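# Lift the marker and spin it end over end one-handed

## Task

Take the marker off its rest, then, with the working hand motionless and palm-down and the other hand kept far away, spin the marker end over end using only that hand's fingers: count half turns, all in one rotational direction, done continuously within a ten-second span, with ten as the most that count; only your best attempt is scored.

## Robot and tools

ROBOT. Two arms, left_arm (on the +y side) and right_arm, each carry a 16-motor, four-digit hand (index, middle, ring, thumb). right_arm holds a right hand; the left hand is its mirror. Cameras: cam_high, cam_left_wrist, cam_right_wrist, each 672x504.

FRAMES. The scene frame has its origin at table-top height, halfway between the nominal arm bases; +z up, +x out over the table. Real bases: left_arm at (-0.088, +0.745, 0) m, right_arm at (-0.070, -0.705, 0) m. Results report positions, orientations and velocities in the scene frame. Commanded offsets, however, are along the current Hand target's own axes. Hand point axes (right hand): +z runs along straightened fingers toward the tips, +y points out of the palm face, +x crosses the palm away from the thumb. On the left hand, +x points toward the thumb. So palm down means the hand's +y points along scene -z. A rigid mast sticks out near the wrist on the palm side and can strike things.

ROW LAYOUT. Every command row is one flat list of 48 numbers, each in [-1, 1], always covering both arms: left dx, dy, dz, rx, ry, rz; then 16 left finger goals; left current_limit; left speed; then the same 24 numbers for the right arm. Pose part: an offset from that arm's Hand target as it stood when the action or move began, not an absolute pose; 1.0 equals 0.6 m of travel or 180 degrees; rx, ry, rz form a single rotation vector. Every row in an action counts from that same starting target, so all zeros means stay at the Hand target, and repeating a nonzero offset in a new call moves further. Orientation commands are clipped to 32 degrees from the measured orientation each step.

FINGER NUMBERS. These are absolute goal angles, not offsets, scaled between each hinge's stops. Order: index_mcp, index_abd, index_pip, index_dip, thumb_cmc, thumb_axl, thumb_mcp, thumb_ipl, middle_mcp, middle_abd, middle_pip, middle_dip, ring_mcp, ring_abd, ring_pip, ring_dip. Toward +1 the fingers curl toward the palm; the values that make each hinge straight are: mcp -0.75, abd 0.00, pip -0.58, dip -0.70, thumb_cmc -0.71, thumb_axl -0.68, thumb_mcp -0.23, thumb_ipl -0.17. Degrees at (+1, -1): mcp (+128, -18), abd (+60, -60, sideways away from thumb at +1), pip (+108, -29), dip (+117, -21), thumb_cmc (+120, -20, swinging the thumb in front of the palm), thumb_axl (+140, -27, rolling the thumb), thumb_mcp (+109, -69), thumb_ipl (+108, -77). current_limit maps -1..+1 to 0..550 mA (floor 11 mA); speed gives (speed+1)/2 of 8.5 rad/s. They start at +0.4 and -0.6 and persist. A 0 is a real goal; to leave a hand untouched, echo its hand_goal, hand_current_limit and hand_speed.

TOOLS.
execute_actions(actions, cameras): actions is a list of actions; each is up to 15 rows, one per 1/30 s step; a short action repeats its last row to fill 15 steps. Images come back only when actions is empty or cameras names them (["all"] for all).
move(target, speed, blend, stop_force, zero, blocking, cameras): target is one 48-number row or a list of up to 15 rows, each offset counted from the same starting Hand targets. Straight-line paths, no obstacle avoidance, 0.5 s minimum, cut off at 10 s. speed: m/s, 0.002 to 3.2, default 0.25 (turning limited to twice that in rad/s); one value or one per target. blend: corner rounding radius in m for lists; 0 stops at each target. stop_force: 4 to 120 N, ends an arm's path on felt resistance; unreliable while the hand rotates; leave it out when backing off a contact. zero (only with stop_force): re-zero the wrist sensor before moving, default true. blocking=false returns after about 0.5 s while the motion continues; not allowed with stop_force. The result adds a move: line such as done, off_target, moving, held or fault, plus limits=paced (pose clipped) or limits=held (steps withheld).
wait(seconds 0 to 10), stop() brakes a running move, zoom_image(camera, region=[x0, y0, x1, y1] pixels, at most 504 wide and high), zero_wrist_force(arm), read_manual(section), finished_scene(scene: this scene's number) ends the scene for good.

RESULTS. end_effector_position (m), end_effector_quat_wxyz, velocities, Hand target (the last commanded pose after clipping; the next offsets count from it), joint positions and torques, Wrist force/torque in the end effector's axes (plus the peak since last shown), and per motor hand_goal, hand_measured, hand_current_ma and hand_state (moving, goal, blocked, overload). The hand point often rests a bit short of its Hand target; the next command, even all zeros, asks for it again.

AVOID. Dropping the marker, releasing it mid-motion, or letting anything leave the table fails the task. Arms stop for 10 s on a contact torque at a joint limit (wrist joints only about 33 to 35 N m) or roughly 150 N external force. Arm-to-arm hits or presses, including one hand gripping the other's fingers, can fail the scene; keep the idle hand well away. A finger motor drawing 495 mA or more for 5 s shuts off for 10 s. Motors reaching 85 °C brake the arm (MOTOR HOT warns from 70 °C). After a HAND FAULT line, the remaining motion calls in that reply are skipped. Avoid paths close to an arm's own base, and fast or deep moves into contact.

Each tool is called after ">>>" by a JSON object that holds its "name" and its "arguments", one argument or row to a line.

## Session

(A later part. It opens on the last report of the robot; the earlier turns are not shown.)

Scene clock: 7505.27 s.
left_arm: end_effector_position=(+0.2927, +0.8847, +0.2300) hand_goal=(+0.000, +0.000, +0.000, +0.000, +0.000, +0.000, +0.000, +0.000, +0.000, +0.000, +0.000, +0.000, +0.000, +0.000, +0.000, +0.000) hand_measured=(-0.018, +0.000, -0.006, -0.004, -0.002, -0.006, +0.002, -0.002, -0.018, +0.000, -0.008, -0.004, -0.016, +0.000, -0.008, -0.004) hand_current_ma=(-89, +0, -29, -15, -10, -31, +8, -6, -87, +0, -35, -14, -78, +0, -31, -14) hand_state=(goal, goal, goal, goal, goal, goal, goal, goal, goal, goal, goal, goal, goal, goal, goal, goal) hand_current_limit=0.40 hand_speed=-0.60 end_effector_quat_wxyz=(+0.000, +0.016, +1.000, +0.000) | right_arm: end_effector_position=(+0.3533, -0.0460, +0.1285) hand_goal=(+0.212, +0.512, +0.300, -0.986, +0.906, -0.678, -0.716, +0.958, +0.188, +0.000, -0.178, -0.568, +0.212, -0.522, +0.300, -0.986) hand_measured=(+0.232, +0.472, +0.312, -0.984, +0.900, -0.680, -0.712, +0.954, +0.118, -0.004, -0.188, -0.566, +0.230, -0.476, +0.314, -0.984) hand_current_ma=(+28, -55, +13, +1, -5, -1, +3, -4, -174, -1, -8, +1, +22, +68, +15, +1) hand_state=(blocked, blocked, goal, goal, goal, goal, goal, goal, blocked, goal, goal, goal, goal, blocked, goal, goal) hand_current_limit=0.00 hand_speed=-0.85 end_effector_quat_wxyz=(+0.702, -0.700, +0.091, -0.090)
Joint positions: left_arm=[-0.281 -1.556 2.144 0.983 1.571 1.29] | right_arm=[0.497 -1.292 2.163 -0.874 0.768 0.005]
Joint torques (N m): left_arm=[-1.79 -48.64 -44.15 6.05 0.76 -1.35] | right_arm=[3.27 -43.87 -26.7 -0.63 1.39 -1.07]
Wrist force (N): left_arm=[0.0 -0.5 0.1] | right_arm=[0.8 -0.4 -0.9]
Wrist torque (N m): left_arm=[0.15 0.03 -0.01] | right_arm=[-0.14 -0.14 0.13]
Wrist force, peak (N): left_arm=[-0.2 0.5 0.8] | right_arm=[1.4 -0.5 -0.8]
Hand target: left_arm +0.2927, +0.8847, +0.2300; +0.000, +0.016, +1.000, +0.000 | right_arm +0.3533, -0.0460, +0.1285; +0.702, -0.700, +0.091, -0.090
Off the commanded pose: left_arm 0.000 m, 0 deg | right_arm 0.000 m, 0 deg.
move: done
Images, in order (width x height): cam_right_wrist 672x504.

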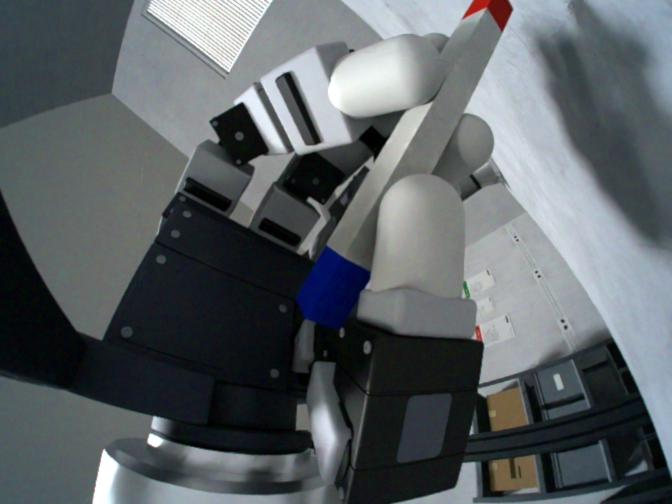

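>>> {"name": "move", "arguments": {
  "target": [0,0,0,0,0,0,0,0,0,0,0,0,0,0,0,0,0,0,0,0,0,0,0.4,-0.6, 0,0,0,0,0,0, 0.2123,0.512,0.2993,-0.986, 0.906,-0.678,-0.716,0.958, -0.055,0,0.095,-0.493, 0.2123,-0.522,0.2993,-0.986, 0,-0.85],
  "cameras": ["cam_right_wrist"]
}}

>>> {"name": "move", "arguments": {
  "target": [0,0,0,0,0,0,0,0,0,0,0,0,0,0,0,0,0,0,0,0,0,0,0.4,-0.6, 0,0,0,0,0,0, 0.2123,0.512,0.2993,-0.986, 0.906,-0.678,-0.716,0.958, -0.99,0,0.985,0.65, 0.2123,-0.522,0.2993,-0.986, 0,-0.75],
  "cameras": ["cam_right_wrist"]
}}

>>> {"name": "move", "arguments": {
  "target": [0,0,0,0,0,0,0,0,0,0,0,0,0,0,0,0,0,0,0,0,0,0,0.4,-0.6, 0,0,0,0,0,0, 0.2123,0.512,0.2993,-0.986, 0.917,-0.678,-0.652,0.973, -0.99,0,0.985,0.65, 0.2123,-0.522,0.2993,-0.986, 0,-0.85],
  "cameras": ["cam_right_wrist"]
}}

Scene clock: 7546.37 s.
left_arm: end_effector_position=(+0.2927, +0.8847, +0.2300) hand_goal=(+0.000, +0.000, +0.000, +0.000, +0.000, +0.000, +0.000, +0.000, +0.000, +0.000, +0.000, +0.000, +0.000, +0.000, +0.000, +0.000) hand_measured=(-0.018, +0.000, -0.006, -0.004, -0.002, -0.006, +0.002, -0.002, -0.018, +0.000, -0.008, -0.004, -0.016, +0.000, -0.008, -0.004) hand_current_ma=(-89, +0, -29, -15, -10, -31, +8, -6, -87, +0, -35, -14, -78, +0, -31, -14) hand_state=(goal, goal, goal, goal, goal, goal, goal, goal, goal, goal, goal, goal, goal, goal, goal, goal) hand_current_limit=0.40 hand_speed=-0.60 end_effector_quat_wxyz=(+0.000, +0.016, +1.000, +0.000) | right_arm: end_effector_position=(+0.3533, -0.0460, +0.1285) hand_goal=(+0.212, +0.512, +0.300, -0.986, +0.906, -0.678, -0.716, +0.958, -0.056, +0.000, +0.094, -0.494, +0.212, -0.522, +0.300, -0.986) hand_measured=(+0.218, +0.474, +0.314, -0.984, +0.900, -0.680, -0.712, +0.954, -0.044, -0.004, +0.092, -0.496, +0.216, -0.478, +0.314, -0.984) hand_current_ma=(+5, -53, +13, +1, -5, -1, +2, -4, +13, -1, -1, -1, +3, +66, +15, +1) hand_state=(goal, blocked, goal, goal, goal, goal, goal, goal, goal, goal, goal, goal, goal, blocked, goal, goal) hand_current_limit=0.00 hand_speed=-0.85 end_effector_quat_wxyz=(+0.702, -0.700, +0.091, -0.090)
Joint positions: left_arm=[-0.281 -1.556 2.144 0.983 1.571 1.29] | right_arm=[0.497 -1.292 2.163 -0.874 0.768 0.005]
Joint torques (N m): left_arm=[0.96 -49.34 -44.47 6.36 0.63 -1.36] | right_arm=[4.19 -45.88 -28.12 -0.65 1.24 -2.06]
Wrist force (N): left_arm=[-0.6 0.3 0.9] | right_arm=[1.3 -0.4 -0.2]
Wrist torque (N m): left_arm=[0.18 0.12 -0.07] | right_arm=[-0.20 -0.22 0.18]
Wrist force, peak (N): left_arm=[0.1 -0.4 1.2] | right_arm=[1.5 -0.5 -1.3]
Hand target: left_arm +0.2927, +0.8847, +0.2300; +0.000, +0.016, +1.000, +0.000 | right_arm +0.3533, -0.0460, +0.1285; +0.702, -0.700, +0.091, -0.090
Off the commanded pose: left_arm 0.000 m, 0 deg | right_arm 0.000 m, 0 deg.
move: done
Images, in order (width x height): cam_right_wrist 672x504.

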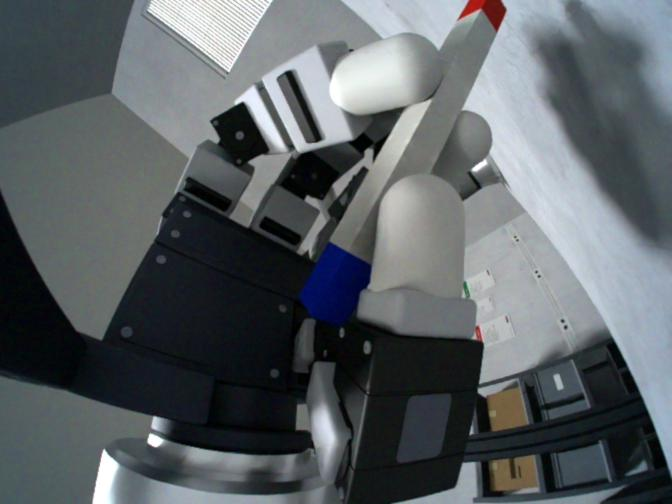

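Scene clock: 7547.93 s.
left_arm: end_effector_position=(+0.2927, +0.8847, +0.2300) hand_goal=(+0.000, +0.000, +0.000, +0.000, +0.000, +0.000, +0.000, +0.000, +0.000, +0.000, +0.000, +0.000, +0.000, +0.000, +0.000, +0.000) hand_measured=(-0.018, +0.000, -0.006, -0.004, -0.002, -0.006, +0.002, -0.002, -0.018, +0.000, -0.008, -0.004, -0.016, +0.000, -0.008, -0.004) hand_current_ma=(-89, +0, -29, -15, -10, -31, +8, -6, -87, +0, -35, -14, -78, +0, -31, -14) hand_state=(goal, goal, goal, goal, goal, goal, goal, goal, goal, goal, goal, goal, goal, goal, goal, goal) hand_current_limit=0.40 hand_speed=-0.60 end_effector_quat_wxyz=(+0.000, +0.016, +1.000, +0.000) | right_arm: end_effector_position=(+0.3533, -0.0460, +0.1285) hand_goal=(+0.212, +0.512, +0.300, -0.986, +0.906, -0.678, -0.716, +0.958, -0.990, +0.000, +0.984, +0.650, +0.212, -0.522, +0.300, -0.986) hand_measured=(+0.218, +0.474, +0.314, -0.984, +0.900, -0.680, -0.712, +0.954, -0.976, -0.004, +0.982, +0.642, +0.216, -0.478, +0.314, -0.984) hand_current_ma=(+5, -53, +13, +1, -5, -1, +2, -4, +17, -1, -1, -7, +3, +66, +15, +1) hand_state=(goal, blocked, goal, goal, goal, goal, goal, goal, goal, goal, goal, goal, goal, blocked, goal, goal) hand_current_limit=0.00 hand_speed=-0.75 end_effector_quat_wxyz=(+0.702, -0.700, +0.091, -0.090)
Joint positions: left_arm=[-0.281 -1.556 2.144 0.983 1.571 1.29] | right_arm=[0.497 -1.292 2.163 -0.874 0.768 0.005]
Joint torques (N m): left_arm=[3.73 -45.04 -45.35 5.94 0.67 -1.29] | right_arm=[3.7 -42.8 -27.93 -0.69 1.19 -1.92]
Wrist force (N): left_arm=[-0.5 0.0 0.3] | right_arm=[1.2 -0.8 -0.7]
Wrist torque (N m): left_arm=[0.20 0.09 -0.04] | right_arm=[-0.21 -0.18 0.15]
Wrist force, peak (N): left_arm=[-0.3 0.0 0.9] | right_arm=[1.5 -0.7 -0.8]
Hand target: left_arm +0.2927, +0.8847, +0.2300; +0.000, +0.016, +1.000, +0.000 | right_arm +0.3533, -0.0460, +0.1285; +0.702, -0.700, +0.091, -0.090
Off the commanded pose: left_arm 0.000 m, 0 deg | right_arm 0.000 m, 0 deg.
move: done
Images, in order (width x height): cam_right_wrist 672x504.

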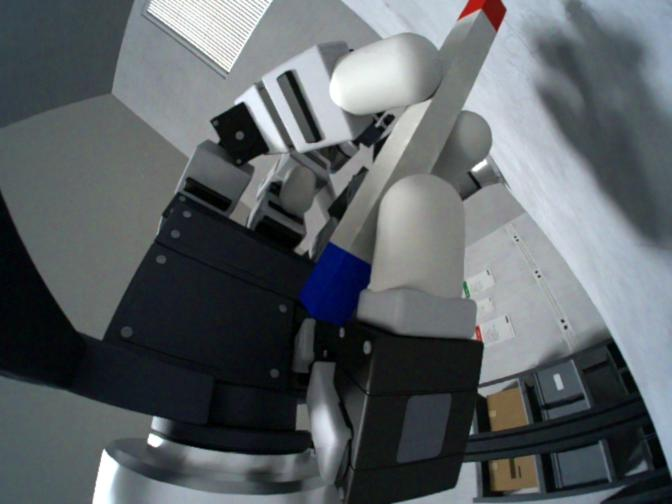

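Scene clock: 7548.43 s.
left_arm: end_effector_position=(+0.2927, +0.8847, +0.2300) hand_goal=(+0.000, +0.000, +0.000, +0.000, +0.000, +0.000, +0.000, +0.000, +0.000, +0.000, +0.000, +0.000, +0.000, +0.000, +0.000, +0.000) hand_measured=(-0.018, +0.000, -0.006, -0.004, -0.002, -0.006, +0.002, -0.002, -0.018, +0.000, -0.008, -0.004, -0.016, +0.000, -0.008, -0.004) hand_current_ma=(-89, +0, -29, -15, -10, -31, +8, -6, -87, +0, -35, -14, -78, +0, -31, -14) hand_state=(goal, goal, goal, goal, goal, goal, goal, goal, goal, goal, goal, goal, goal, goal, goal, goal) hand_current_limit=0.40 hand_speed=-0.60 end_effector_quat_wxyz=(+0.000, +0.016, +1.000, +0.000) | right_arm: end_effector_position=(+0.3533, -0.0460, +0.1285) hand_goal=(+0.212, +0.512, +0.300, -0.986, +0.916, -0.678, -0.652, +0.972, -0.990, +0.000, +0.984, +0.650, +0.212, -0.522, +0.300, -0.986) hand_measured=(+0.216, +0.474, +0.314, -0.984, +0.910, -0.680, -0.654, +0.968, -0.976, -0.004, +0.982, +0.642, +0.216, -0.478, +0.314, -0.984) hand_current_ma=(+3, -53, +13, +1, -5, -1, -1, -4, +17, -1, -1, -7, +2, +66, +15, +1) hand_state=(goal, blocked, goal, goal, goal, goal, goal, goal, goal, goal, goal, goal, goal, blocked, goal, goal) hand_current_limit=0.00 hand_speed=-0.85 end_effector_quat_wxyz=(+0.702, -0.700, +0.091, -0.090)
Joint positions: left_arm=[-0.281 -1.556 2.144 0.983 1.571 1.29] | right_arm=[0.497 -1.292 2.163 -0.874 0.768 0.005]
Joint torques (N m): left_arm=[-1.94 -47.17 -44.87 6.31 0.33 -0.92] | right_arm=[3.16 -44.34 -28.06 -0.84 1.12 -1.9]
Wrist force (N): left_arm=[-0.2 -0.2 1.0] | right_arm=[1.1 0.0 -1.1]
Wrist torque (N m): left_arm=[0.10 0.06 -0.01] | right_arm=[-0.08 -0.15 0.16]
Wrist force, peak (N): left_arm=[-0.2 -0.2 1.0] | right_arm=[1.4 -0.4 -1.2]
Hand target: left_arm +0.2927, +0.8847, +0.2300; +0.000, +0.016, +1.000, +0.000 | right_arm +0.3533, -0.0460, +0.1285; +0.702, -0.700, +0.091, -0.090
Off the commanded pose: left_arm 0.000 m, 0 deg | right_arm 0.000 m, 0 deg.
move: done
Images, in order (width x height): cam_right_wrist 672x504.

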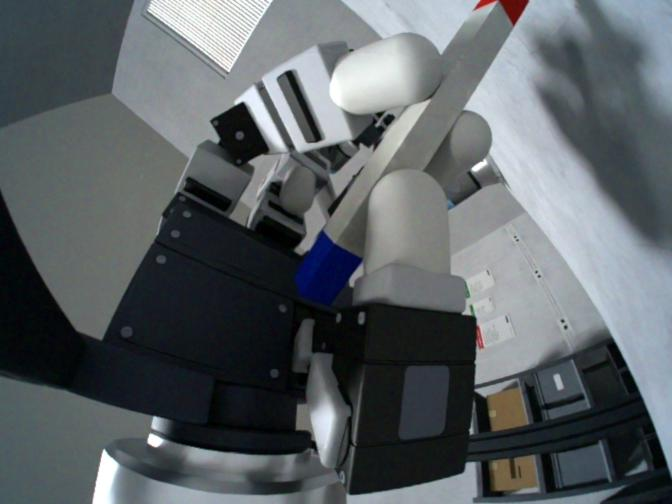

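>>> {"name": "execute_actions", "arguments": {
  "actions": [
    [[0,0,0,0,0,0,0,0,0,0,0,0,0,0,0,0,0,0,0,0,0,0,0.4,-0.6,0,0,0,0,0,0,0.2123,0.522,0.2993,-0.986,0.921,-0.678,-0.634,0.977,-0.99,0,0.985,0.65,0.2123,-0.526,0.2993,-0.986,0.4,0.5],
[0,0,0,0,0,0,0,0,0,0,0,0,0,0,0,0,0,0,0,0,0,0,0.4,-0.6,0,0,0,0,0,0,0.2123,0.522,0.2993,-0.986,0.932,-0.678,-0.584,0.987,-0.99,0,0.985,0.65,0.2123,-0.526,0.2993,-0.986,0.4,0.5],
[0,0,0,0,0,0,0,0,0,0,0,0,0,0,0,0,0,0,0,0,0,0,0.4,-0.6,0,0,0,0,0,0,0.2123,0.522,0.2993,-0.986,0.944,-0.678,-0.532,0.990,-0.99,0,0.985,0.65,0.2123,-0.526,0.2993,-0.986,0.4,0.5],
[0,0,0,0,0,0,0,0,0,0,0,0,0,0,0,0,0,0,0,0,0,0,0.4,-0.6,0,0,0,0,0,0,0.2123,0.522,0.2993,-0.986,0.960,-0.678,-0.470,0.988,-0.99,0,0.985,0.65,0.2123,-0.526,0.2993,-0.986,0.4,0.5],
[0,0,0,0,0,0,0,0,0,0,0,0,0,0,0,0,0,0,0,0,0,0,0.4,-0.6,0,0,0,0,0,0,0.2123,0.522,0.2993,-0.986,0.977,-0.678,-0.398,0.974,-0.99,0,0.985,0.65,0.2123,-0.526,0.2993,-0.986,0.4,0.5],
[0,0,0,0,0,0,0,0,0,0,0,0,0,0,0,0,0,0,0,0,0,0,0.4,-0.6,0,0,0,0,0,0,0.2123,0.522,0.2993,-0.986,0.991,-0.678,-0.315,0.939,-0.99,0,0.985,0.65,0.2123,-0.526,0.2993,-0.986,0.4,0.5],
[0,0,0,0,0,0,0,0,0,0,0,0,0,0,0,0,0,0,0,0,0,0,0.4,-0.6,0,0,0,0,0,0,0.2123,0.522,0.2993,-0.986,0.999,-0.678,-0.225,0.879,-0.99,0,0.985,0.65,0.2123,-0.526,0.2993,-0.986,0.4,0.5],
[0,0,0,0,0,0,0,0,0,0,0,0,0,0,0,0,0,0,0,0,0,0,0.4,-0.6,0,0,0,0,0,0,0.2123,0.522,0.2993,-0.986,0.999,-0.678,-0.142,0.793,-0.931,0,0.978,0.531,0.2123,-0.526,0.2993,-0.986,0.4,0.5],
[0,0,0,0,0,0,0,0,0,0,0,0,0,0,0,0,0,0,0,0,0,0,0.4,-0.6,0,0,0,0,0,0,0.2123,0.522,0.2993,-0.986,0.993,-0.678,-0.062,0.689,-0.848,0,0.968,0.364,0.2123,-0.526,0.2993,-0.986,0.4,0.5],
[0,0,0,0,0,0,0,0,0,0,0,0,0,0,0,0,0,0,0,0,0,0,0.4,-0.6,0,0,0,0,0,0,0.2123,0.522,0.2993,-0.986,0.984,-0.678,0.020,0.567,-0.753,0,0.956,0.174,0.2123,-0.526,0.2993,-0.986,0.4,0.5],
[0,0,0,0,0,0,0,0,0,0,0,0,0,0,0,0,0,0,0,0,0,0,0.4,-0.6,0,0,0,0,0,0,0.2123,0.522,0.2993,-0.986,0.977,-0.678,0.062,0.500,-0.753,0,0.956,0.174,0.2123,-0.526,0.2993,-0.986,0.4,0.5]]
  ],
  "cameras": ["cam_right_wrist"]
}}

Scene clock: 7778.20 s.
left_arm: end_effector_position=(+0.2927, +0.8847, +0.2300) hand_goal=(+0.000, +0.000, +0.000, +0.000, +0.000, +0.000, +0.000, +0.000, +0.000, +0.000, +0.000, +0.000, +0.000, +0.000, +0.000, +0.000) hand_measured=(-0.018, +0.000, -0.006, -0.004, -0.002, -0.006, +0.002, -0.002, -0.018, +0.000, -0.008, -0.004, -0.016, +0.000, -0.008, -0.004) hand_current_ma=(-89, +0, -29, -15, -10, -31, +8, -6, -87, +0, -35, -14, -78, +0, -31, -14) hand_state=(goal, goal, goal, goal, goal, goal, goal, goal, goal, goal, goal, goal, goal, goal, goal, goal) hand_current_limit=0.40 hand_speed=-0.60 end_effector_quat_wxyz=(+0.000, +0.016, +1.000, +0.000) | right_arm: end_effector_position=(+0.3533, -0.0460, +0.1285) hand_goal=(+0.212, +0.522, +0.300, -0.986, +0.976, -0.678, +0.062, +0.500, -0.754, +0.000, +0.956, +0.174, +0.212, -0.526, +0.300, -0.986) hand_measured=(+0.216, +0.474, +0.314, -0.984, +0.976, -0.680, +0.056, +0.502, -0.750, -0.004, +0.958, +0.176, +0.216, -0.478, +0.314, -0.984) hand_current_ma=(+2, -74, +13, +1, +0, -1, -6, +0, +3, -1, +1, +1, +2, +75, +15, +1) hand_state=(goal, blocked, goal, goal, goal, goal, goal, goal, goal, goal, goal, goal, goal, blocked, goal, goal) hand_current_limit=0.40 hand_speed=0.50 end_effector_quat_wxyz=(+0.702, -0.700, +0.091, -0.090)
Joint positions: left_arm=[-0.281 -1.556 2.144 0.983 1.571 1.29] | right_arm=[0.497 -1.292 2.163 -0.874 0.768 0.005]
Joint torques (N m): left_arm=[3.39 -46.75 -45.34 6.37 1.02 -1.58] | right_arm=[2.83 -46.86 -29.71 -0.69 1.68 -1.93]
Wrist force (N): left_arm=[-0.4 0.1 0.7] | right_arm=[0.9 -0.2 -0.9]
Wrist torque (N m): left_arm=[0.17 0.09 -0.05] | right_arm=[-0.15 -0.14 0.14]
Wrist force, peak (N): left_arm=[-0.3 -0.1 1.3] | right_arm=[1.7 -0.5 -1.1]
Hand target: left_arm +0.2927, +0.8847, +0.2300; +0.000, +0.016, +1.000, +0.000 | right_arm +0.3533, -0.0460, +0.1285; +0.702, -0.700, +0.091, -0.090
Off the commanded pose: left_arm 0.000 m, 0 deg | right_arm 0.000 m, 0 deg.
Step readings (end_effector_position of left_arm | right_arm):
0: (+0.2927, +0.8847, +0.2300) | (+0.3533, -0.0460, +0.1285)
1: (+0.2927, +0.8847, +0.2300) | (+0.3533, -0.0460, +0.1285)
2: (+0.2927, +0.8847, +0.2300) | (+0.3533, -0.0460, +0.1285)
4: (+0.2927, +0.8847, +0.2300) | (+0.3533, -0.0460, +0.1285)
8: (+0.2927, +0.8847, +0.2300) | (+0.3533, -0.0460, +0.1285)
15: (+0.2927, +0.8847, +0.2300) | (+0.3533, -0.0460, +0.1285)
Images, in order (width x height): cam_right_wrist 672x504.

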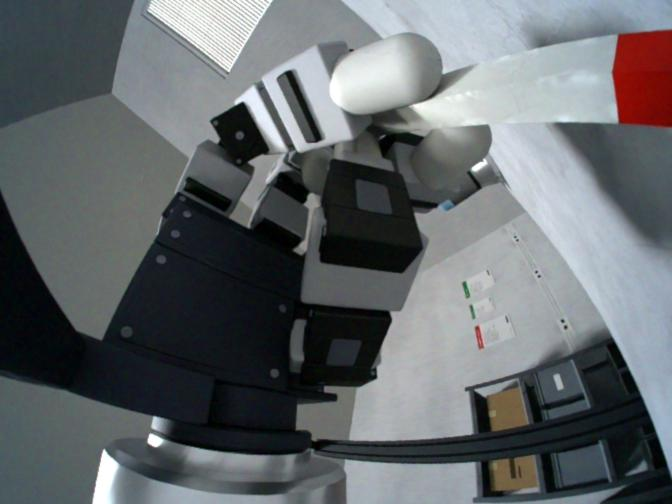

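>>> {"name": "execute_actions", "arguments": {
  "actions": [
    [[0,0,0,0,0,0,0,0,0,0,0,0,0,0,0,0,0,0,0,0,0,0,0.4,-0.6,0,0,0,0,0,0,0.2123,0.522,0.2993,-0.986,0.988,-0.678,-0.011,0.616,-0.715,0,0.858,0.187,0.2123,-0.526,0.2993,-0.986,0.4,0.5],
[0,0,0,0,0,0,0,0,0,0,0,0,0,0,0,0,0,0,0,0,0,0,0.4,-0.6,0,0,0,0,0,0,0.2123,0.522,0.2993,-0.986,0.997,-0.678,-0.102,0.742,-0.701,0,0.791,0.190,0.2123,-0.526,0.2993,-0.986,0.4,0.5],
[0,0,0,0,0,0,0,0,0,0,0,0,0,0,0,0,0,0,0,0,0,0,0.4,-0.6,0,0,0,0,0,0,0.2123,0.522,0.2993,-0.986,0.999,-0.678,-0.214,0.868,-0.707,0,0.727,0.182,0.2123,-0.526,0.2993,-0.986,0.4,0.5],
[0,0,0,0,0,0,0,0,0,0,0,0,0,0,0,0,0,0,0,0,0,0,0.4,-0.6,0,0,0,0,0,0,0.2123,0.522,0.2993,-0.986,0.988,-0.678,-0.338,0.953,-0.693,0,0.663,0.164,0.2123,-0.526,0.2993,-0.986,0.4,0.5],
[0,0,0,0,0,0,0,0,0,0,0,0,0,0,0,0,0,0,0,0,0,0,0.4,-0.6,0,0,0,0,0,0,0.2123,0.522,0.2993,-0.986,0.950,-0.678,-0.436,0.985,-0.646,0,0.597,0.131,0.2123,-0.526,0.2993,-0.986,0.4,0.5],
[0,0,0,0,0,0,0,0,0,0,0,0,0,0,0,0,0,0,0,0,0,0,0.4,-0.6,0,0,0,0,0,0,0.2123,0.522,0.2993,-0.986,0.870,-0.678,-0.500,0.980,-0.591,0,0.518,0.093,0.2123,-0.526,0.2993,-0.986,0.4,0.5],
[0,0,0,0,0,0,0,0,0,0,0,0,0,0,0,0,0,0,0,0,0,0,0.4,-0.6,0,0,0,0,0,0,0.2123,0.522,0.2993,-0.986,0.770,-0.678,-0.560,0.940,-0.535,0,0.466,0.032,0.2123,-0.526,0.2993,-0.986,0.4,0.5],
[0,0,0,0,0,0,0,0,0,0,0,0,0,0,0,0,0,0,0,0,0,0,0.4,-0.6,0,0,0,0,0,0,0.2123,0.522,0.2993,-0.986,0.670,-0.678,-0.610,0.880,-0.479,0,0.426,-0.040,0.2123,-0.526,0.2993,-0.986,0.4,0.5],
[0,0,0,0,0,0,0,0,0,0,0,0,0,0,0,0,0,0,0,0,0,0,0.4,-0.6,0,0,0,0,0,0,0.2123,0.522,0.2993,-0.986,0.580,-0.678,-0.650,0.800,-0.412,0,0.378,-0.123,0.2123,-0.526,0.2993,-0.986,0.4,0.5],
[0,0,0,0,0,0,0,0,0,0,0,0,0,0,0,0,0,0,0,0,0,0,0.4,-0.6,0,0,0,0,0,0,0.2123,0.522,0.2993,-0.986,0.530,-0.678,-0.673,0.720,-0.347,0,0.330,-0.202,0.2123,-0.526,0.2993,-0.986,0.4,0.5],
[0,0,0,0,0,0,0,0,0,0,0,0,0,0,0,0,0,0,0,0,0,0,0.4,-0.6,0,0,0,0,0,0,0.2123,0.522,0.2993,-0.986,0.530,-0.678,-0.673,0.702,-0.283,0,0.281,-0.277,0.2123,-0.526,0.2993,-0.986,0.4,0.5],
[0,0,0,0,0,0,0,0,0,0,0,0,0,0,0,0,0,0,0,0,0,0,0.4,-0.6,0,0,0,0,0,0,0.2123,0.522,0.2993,-0.986,0.560,-0.678,-0.673,0.702,-0.218,0,0.232,-0.353,0.2123,-0.526,0.2993,-0.986,0.4,0.5],
[0,0,0,0,0,0,0,0,0,0,0,0,0,0,0,0,0,0,0,0,0,0,0.4,-0.6,0,0,0,0,0,0,0.2123,0.522,0.2993,-0.986,0.640,-0.678,-0.673,0.702,-0.152,0,0.177,-0.414,0.2123,-0.526,0.2993,-0.986,0.4,0.5],
[0,0,0,0,0,0,0,0,0,0,0,0,0,0,0,0,0,0,0,0,0,0,0.4,-0.6,0,0,0,0,0,0,0.2123,0.522,0.2993,-0.986,0.740,-0.678,-0.673,0.702,-0.084,0,0.120,-0.469,0.2123,-0.526,0.2993,-0.986,0.4,0.5],
[0,0,0,0,0,0,0,0,0,0,0,0,0,0,0,0,0,0,0,0,0,0,0.4,-0.6,0,0,0,0,0,0,0.2123,0.522,0.2993,-0.986,0.830,-0.678,-0.673,0.702,-0.027,0,0.068,-0.507,0.2123,-0.526,0.2993,-0.986,0.4,0.5]]
  ],
  "cameras": ["cam_right_wrist"]
}}

Scene clock: 7809.13 s.
left_arm: end_effector_position=(+0.2927, +0.8847, +0.2300) hand_goal=(+0.000, +0.000, +0.000, +0.000, +0.000, +0.000, +0.000, +0.000, +0.000, +0.000, +0.000, +0.000, +0.000, +0.000, +0.000, +0.000) hand_measured=(-0.018, +0.000, -0.006, -0.004, -0.002, -0.006, +0.002, -0.002, -0.018, +0.000, -0.008, -0.004, -0.016, +0.000, -0.008, -0.004) hand_current_ma=(-89, +0, -29, -15, -10, -31, +8, -6, -87, +0, -35, -14, -78, +0, -31, -14) hand_state=(goal, goal, goal, goal, goal, goal, goal, goal, goal, goal, goal, goal, goal, goal, goal, goal) hand_current_limit=0.40 hand_speed=-0.60 end_effector_quat_wxyz=(+0.000, +0.016, +1.000, +0.000) | right_arm: end_effector_position=(+0.3533, -0.0460, +0.1285) hand_goal=(+0.212, +0.522, +0.300, -0.986, +0.830, -0.678, -0.674, +0.702, -0.028, +0.000, +0.068, -0.508, +0.212, -0.526, +0.300, -0.986) hand_measured=(+0.216, +0.474, +0.314, -0.982, +0.824, -0.680, -0.670, +0.704, -0.026, -0.004, +0.070, -0.506, +0.212, -0.478, +0.314, -0.984) hand_current_ma=(+3, -72, +13, +3, -5, -1, +3, +1, +1, -1, +1, +1, +0, +75, +14, +1) hand_state=(goal, blocked, goal, goal, goal, goal, goal, goal, goal, goal, goal, goal, goal, blocked, goal, goal) hand_current_limit=0.40 hand_speed=0.50 end_effector_quat_wxyz=(+0.702, -0.700, +0.091, -0.090)
Joint positions: left_arm=[-0.281 -1.556 2.144 0.983 1.571 1.29] | right_arm=[0.497 -1.292 2.163 -0.874 0.768 0.005]
Joint torques (N m): left_arm=[1.86 -49.97 -44.83 6.3 0.53 -1.5] | right_arm=[1.98 -48.4 -31.26 -0.87 1.57 -1.7]
Wrist force (N): left_arm=[-0.2 -0.4 0.5] | right_arm=[1.1 -0.8 -1.0]
Wrist torque (N m): left_arm=[0.12 0.05 -0.01] | right_arm=[-0.20 -0.16 0.14]
Wrist force, peak (N): left_arm=[0.3 -0.3 1.2] | right_arm=[1.5 0.0 -1.3]
Hand target: left_arm +0.2927, +0.8847, +0.2300; +0.000, +0.016, +1.000, +0.000 | right_arm +0.3533, -0.0460, +0.1285; +0.702, -0.700, +0.091, -0.090
Off the commanded pose: left_arm 0.000 m, 0 deg | right_arm 0.000 m, 0 deg.
Step readings (end_effector_position of left_arm | right_arm):
0: (+0.2927, +0.8847, +0.2300) | (+0.3533, -0.0460, +0.1285)
1: (+0.2927, +0.8847, +0.2300) | (+0.3533, -0.0460, +0.1285)
2: (+0.2927, +0.8847, +0.2300) | (+0.3533, -0.0460, +0.1285)
4: (+0.2927, +0.8847, +0.2300) | (+0.3533, -0.0460, +0.1285)
8: (+0.2927, +0.8847, +0.2300) | (+0.3533, -0.0460, +0.1285)
15: (+0.2927, +0.8847, +0.2300) | (+0.3533, -0.0460, +0.1285)
Images, in order (width x height): cam_right_wrist 672x504.

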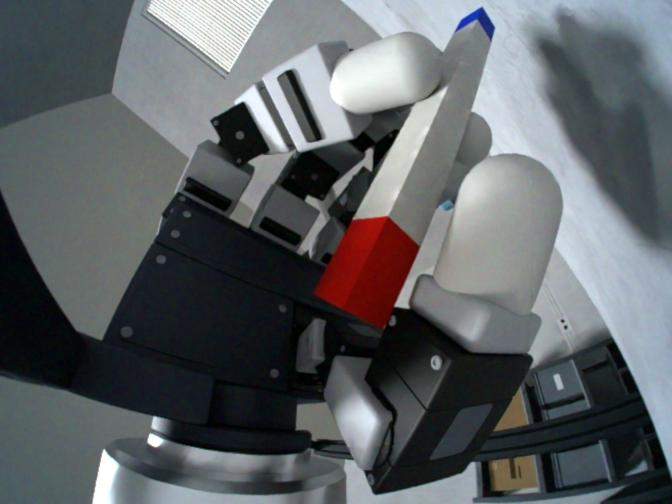

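>>> {"name": "execute_actions", "arguments": {
  "actions": [
    [[0,0,0,0,0,0,0,0,0,0,0,0,0,0,0,0,0,0,0,0,0,0,0.4,-0.6,0,0,0,0,0,0,0.2123,0.522,0.2993,-0.986,0.866,-0.678,-0.695,0.780,-0.027,0,0.068,-0.507,0.2123,-0.526,0.2993,-0.986,0.4,0.5],
[0,0,0,0,0,0,0,0,0,0,0,0,0,0,0,0,0,0,0,0,0,0,0.4,-0.6,0,0,0,0,0,0,0.2123,0.522,0.2993,-0.986,0.882,-0.678,-0.711,0.859,-0.165,0,0.199,-0.342,0.2123,-0.526,0.2993,-0.986,0.4,0.5],
[0,0,0,0,0,0,0,0,0,0,0,0,0,0,0,0,0,0,0,0,0,0,0.4,-0.6,0,0,0,0,0,0,0.2123,0.522,0.2993,-0.986,0.899,-0.678,-0.715,0.931,-0.302,0,0.330,-0.177,0.2123,-0.526,0.2993,-0.986,0.4,0.5],
[0,0,0,0,0,0,0,0,0,0,0,0,0,0,0,0,0,0,0,0,0,0,0.4,-0.6,0,0,0,0,0,0,0.2123,0.522,0.2993,-0.986,0.912,-0.678,-0.684,0.966,-0.440,0,0.461,-0.011,0.2123,-0.526,0.2993,-0.986,0.4,0.5],
[0,0,0,0,0,0,0,0,0,0,0,0,0,0,0,0,0,0,0,0,0,0,0.4,-0.6,0,0,0,0,0,0,0.2123,0.522,0.2993,-0.986,0.921,-0.678,-0.634,0.977,-0.577,0,0.592,0.154,0.2123,-0.526,0.2993,-0.986,0.4,0.5],
[0,0,0,0,0,0,0,0,0,0,0,0,0,0,0,0,0,0,0,0,0,0,0.4,-0.6,0,0,0,0,0,0,0.2123,0.522,0.2993,-0.986,0.932,-0.678,-0.584,0.987,-0.715,0,0.723,0.319,0.2123,-0.526,0.2993,-0.986,0.4,0.5],
[0,0,0,0,0,0,0,0,0,0,0,0,0,0,0,0,0,0,0,0,0,0,0.4,-0.6,0,0,0,0,0,0,0.2123,0.522,0.2993,-0.986,0.944,-0.678,-0.532,0.990,-0.853,0,0.854,0.485,0.2123,-0.526,0.2993,-0.986,0.4,0.5],
[0,0,0,0,0,0,0,0,0,0,0,0,0,0,0,0,0,0,0,0,0,0,0.4,-0.6,0,0,0,0,0,0,0.2123,0.522,0.2993,-0.986,0.960,-0.678,-0.470,0.988,-0.99,0,0.985,0.65,0.2123,-0.526,0.2993,-0.986,0.4,0.5],
[0,0,0,0,0,0,0,0,0,0,0,0,0,0,0,0,0,0,0,0,0,0,0.4,-0.6,0,0,0,0,0,0,0.2123,0.522,0.2993,-0.986,0.977,-0.678,-0.398,0.974,-0.99,0,0.985,0.65,0.2123,-0.526,0.2993,-0.986,0.4,0.5],
[0,0,0,0,0,0,0,0,0,0,0,0,0,0,0,0,0,0,0,0,0,0,0.4,-0.6,0,0,0,0,0,0,0.2123,0.522,0.2993,-0.986,0.991,-0.678,-0.315,0.939,-0.99,0,0.985,0.65,0.2123,-0.526,0.2993,-0.986,0.4,0.5],
[0,0,0,0,0,0,0,0,0,0,0,0,0,0,0,0,0,0,0,0,0,0,0.4,-0.6,0,0,0,0,0,0,0.2123,0.522,0.2993,-0.986,0.999,-0.678,-0.225,0.879,-0.99,0,0.985,0.65,0.2123,-0.526,0.2993,-0.986,0.4,0.5],
[0,0,0,0,0,0,0,0,0,0,0,0,0,0,0,0,0,0,0,0,0,0,0.4,-0.6,0,0,0,0,0,0,0.2123,0.522,0.2993,-0.986,0.999,-0.678,-0.142,0.793,-0.931,0,0.978,0.531,0.2123,-0.526,0.2993,-0.986,0.4,0.5],
[0,0,0,0,0,0,0,0,0,0,0,0,0,0,0,0,0,0,0,0,0,0,0.4,-0.6,0,0,0,0,0,0,0.2123,0.522,0.2993,-0.986,0.993,-0.678,-0.062,0.689,-0.848,0,0.968,0.364,0.2123,-0.526,0.2993,-0.986,0.4,0.5],
[0,0,0,0,0,0,0,0,0,0,0,0,0,0,0,0,0,0,0,0,0,0,0.4,-0.6,0,0,0,0,0,0,0.2123,0.522,0.2993,-0.986,0.984,-0.678,0.020,0.567,-0.753,0,0.956,0.174,0.2123,-0.526,0.2993,-0.986,0.4,0.5],
[0,0,0,0,0,0,0,0,0,0,0,0,0,0,0,0,0,0,0,0,0,0,0.4,-0.6,0,0,0,0,0,0,0.2123,0.522,0.2993,-0.986,0.977,-0.678,0.062,0.500,-0.734,0,0.910,0.180,0.2123,-0.526,0.2993,-0.986,0.4,0.5]],
    [[0,0,0,0,0,0,0,0,0,0,0,0,0,0,0,0,0,0,0,0,0,0,0.4,-0.6,0,0,0,0,0,0,0.2123,0.522,0.2993,-0.986,0.989,-0.678,-0.022,0.633,-0.699,0,0.816,0.193,0.2123,-0.526,0.2993,-0.986,0.4,0.5],
[0,0,0,0,0,0,0,0,0,0,0,0,0,0,0,0,0,0,0,0,0,0,0.4,-0.6,0,0,0,0,0,0,0.2123,0.522,0.2993,-0.986,0.998,-0.678,-0.122,0.769,-0.706,0,0.740,0.184,0.2123,-0.526,0.2993,-0.986,0.4,0.5],
[0,0,0,0,0,0,0,0,0,0,0,0,0,0,0,0,0,0,0,0,0,0,0.4,-0.6,0,0,0,0,0,0,0.2123,0.522,0.2993,-0.986,0.998,-0.678,-0.235,0.890,-0.693,0,0.663,0.164,0.2123,-0.526,0.2993,-0.986,0.4,0.5],
[0,0,0,0,0,0,0,0,0,0,0,0,0,0,0,0,0,0,0,0,0,0,0.4,-0.6,0,0,0,0,0,0,0.2123,0.522,0.2993,-0.986,0.970,-0.678,-0.358,0.963,-0.646,0,0.597,0.131,0.2123,-0.526,0.2993,-0.986,0.4,0.5],
[0,0,0,0,0,0,0,0,0,0,0,0,0,0,0,0,0,0,0,0,0,0,0.4,-0.6,0,0,0,0,0,0,0.2123,0.522,0.2993,-0.986,0.890,-0.678,-0.450,0.975,-0.591,0,0.518,0.093,0.2123,-0.526,0.2993,-0.986,0.4,0.5],
[0,0,0,0,0,0,0,0,0,0,0,0,0,0,0,0,0,0,0,0,0,0,0.4,-0.6,0,0,0,0,0,0,0.2123,0.522,0.2993,-0.986,0.790,-0.678,-0.530,0.950,-0.535,0,0.466,0.032,0.2123,-0.526,0.2993,-0.986,0.4,0.5],
[0,0,0,0,0,0,0,0,0,0,0,0,0,0,0,0,0,0,0,0,0,0,0.4,-0.6,0,0,0,0,0,0,0.2123,0.522,0.2993,-0.986,0.690,-0.678,-0.590,0.900,-0.479,0,0.426,-0.040,0.2123,-0.526,0.2993,-0.986,0.4,0.5],
[0,0,0,0,0,0,0,0,0,0,0,0,0,0,0,0,0,0,0,0,0,0,0.4,-0.6,0,0,0,0,0,0,0.2123,0.522,0.2993,-0.986,0.590,-0.678,-0.640,0.820,-0.412,0,0.378,-0.123,0.2123,-0.526,0.2993,-0.986,0.4,0.5],
[0,0,0,0,0,0,0,0,0,0,0,0,0,0,0,0,0,0,0,0,0,0,0.4,-0.6,0,0,0,0,0,0,0.2123,0.522,0.2993,-0.986,0.530,-0.678,-0.673,0.730,-0.347,0,0.330,-0.202,0.2123,-0.526,0.2993,-0.986,0.4,0.5],
[0,0,0,0,0,0,0,0,0,0,0,0,0,0,0,0,0,0,0,0,0,0,0.4,-0.6,0,0,0,0,0,0,0.2123,0.522,0.2993,-0.986,0.530,-0.678,-0.673,0.702,-0.283,0,0.281,-0.277,0.2123,-0.526,0.2993,-0.986,0.4,0.5],
[0,0,0,0,0,0,0,0,0,0,0,0,0,0,0,0,0,0,0,0,0,0,0.4,-0.6,0,0,0,0,0,0,0.2123,0.522,0.2993,-0.986,0.560,-0.678,-0.673,0.702,-0.218,0,0.232,-0.353,0.2123,-0.526,0.2993,-0.986,0.4,0.5],
[0,0,0,0,0,0,0,0,0,0,0,0,0,0,0,0,0,0,0,0,0,0,0.4,-0.6,0,0,0,0,0,0,0.2123,0.522,0.2993,-0.986,0.640,-0.678,-0.673,0.702,-0.152,0,0.177,-0.414,0.2123,-0.526,0.2993,-0.986,0.4,0.5],
[0,0,0,0,0,0,0,0,0,0,0,0,0,0,0,0,0,0,0,0,0,0,0.4,-0.6,0,0,0,0,0,0,0.2123,0.522,0.2993,-0.986,0.740,-0.678,-0.673,0.702,-0.084,0,0.120,-0.469,0.2123,-0.526,0.2993,-0.986,0.4,0.5],
[0,0,0,0,0,0,0,0,0,0,0,0,0,0,0,0,0,0,0,0,0,0,0.4,-0.6,0,0,0,0,0,0,0.2123,0.522,0.2993,-0.986,0.830,-0.678,-0.673,0.702,-0.027,0,0.068,-0.507,0.2123,-0.526,0.2993,-0.986,0.4,0.5]]
  ],
  "cameras": ["cam_right_wrist"]
}}

Scene clock: 7913.83 s.
left_arm: end_effector_position=(+0.2927, +0.8847, +0.2300) hand_goal=(+0.000, +0.000, +0.000, +0.000, +0.000, +0.000, +0.000, +0.000, +0.000, +0.000, +0.000, +0.000, +0.000, +0.000, +0.000, +0.000) hand_measured=(-0.018, +0.000, -0.006, -0.004, -0.002, -0.006, +0.002, -0.002, -0.018, +0.000, -0.008, -0.004, -0.016, +0.000, -0.008, -0.004) hand_current_ma=(-89, +0, -29, -15, -10, -31, +8, -6, -87, +0, -35, -14, -78, +0, -31, -14) hand_state=(goal, goal, goal, goal, goal, goal, goal, goal, goal, goal, goal, goal, goal, goal, goal, goal) hand_current_limit=0.40 hand_speed=-0.60 end_effector_quat_wxyz=(+0.000, +0.016, +1.000, +0.000) | right_arm: end_effector_position=(+0.3533, -0.0460, +0.1285) hand_goal=(+0.212, +0.522, +0.300, -0.986, +0.830, -0.678, -0.674, +0.702, -0.028, +0.000, +0.068, -0.508, +0.212, -0.526, +0.300, -0.986) hand_measured=(+0.216, +0.476, +0.314, -0.982, +0.824, -0.678, -0.670, +0.704, -0.026, -0.004, +0.070, -0.506, +0.214, -0.478, +0.314, -0.982) hand_current_ma=(+2, -72, +13, +3, -3, +0, +3, +1, +1, -1, +1, +1, +1, +75, +14, +2) hand_state=(goal, blocked, goal, goal, goal, goal, goal, goal, goal, goal, goal, goal, goal, blocked, goal, goal) hand_current_limit=0.40 hand_speed=0.50 end_effector_quat_wxyz=(+0.702, -0.700, +0.091, -0.090)
Joint positions: left_arm=[-0.281 -1.556 2.144 0.983 1.571 1.29] | right_arm=[0.497 -1.292 2.163 -0.874 0.768 0.005]
Joint torques (N m): left_arm=[-0.8 -47.77 -43.83 6.26 0.97 -1.42] | right_arm=[1.09 -47.34 -33.21 -1.09 1.17 -1.19]
Wrist force (N): left_arm=[0.1 0.4 0.4] | right_arm=[1.0 -0.4 -0.5]
Wrist torque (N m): left_arm=[0.24 0.01 -0.01] | right_arm=[-0.17 -0.17 0.15]
Wrist force, peak (N): left_arm=[0.0 -0.6 1.1] | right_arm=[1.5 -0.5 -1.0]
Hand target: left_arm +0.2927, +0.8847, +0.2300; +0.000, +0.016, +1.000, +0.000 | right_arm +0.3533, -0.0460, +0.1285; +0.702, -0.700, +0.091, -0.090
Off the commanded pose: left_arm 0.000 m, 0 deg | right_arm 0.000 m, 0 deg.
Step readings (end_effector_position of left_arm | right_arm):
0: (+0.2927, +0.8847, +0.2300) | (+0.3533, -0.0460, +0.1285)
1: (+0.2927, +0.8847, +0.2300) | (+0.3533, -0.0460, +0.1285)
2: (+0.2927, +0.8847, +0.2300) | (+0.3533, -0.0460, +0.1285)
4: (+0.2927, +0.8847, +0.2300) | (+0.3533, -0.0460, +0.1285)
8: (+0.2927, +0.8847, +0.2300) | (+0.3533, -0.0460, +0.1285)
15: (+0.2927, +0.8847, +0.2300) | (+0.3533, -0.0460, +0.1285)
16: (+0.2927, +0.8847, +0.2300) | (+0.3533, -0.0460, +0.1285)
17: (+0.2927, +0.8847, +0.2300) | (+0.3533, -0.0460, +0.1285)
19: (+0.2927, +0.8847, +0.2300) | (+0.3533, -0.0460, +0.1285)
23: (+0.2927, +0.8847, +0.2300) | (+0.3533, -0.0460, +0.1285)
30: (+0.2927, +0.8847, +0.2300) | (+0.3533, -0.0460, +0.1285)
Images, in order (width x height): cam_right_wrist 672x504.

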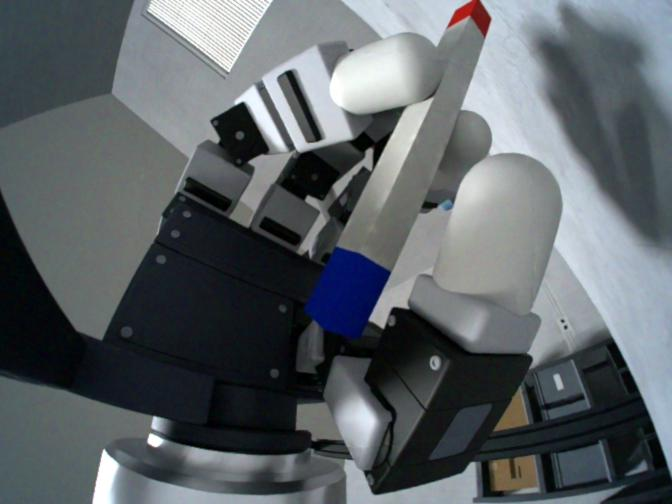

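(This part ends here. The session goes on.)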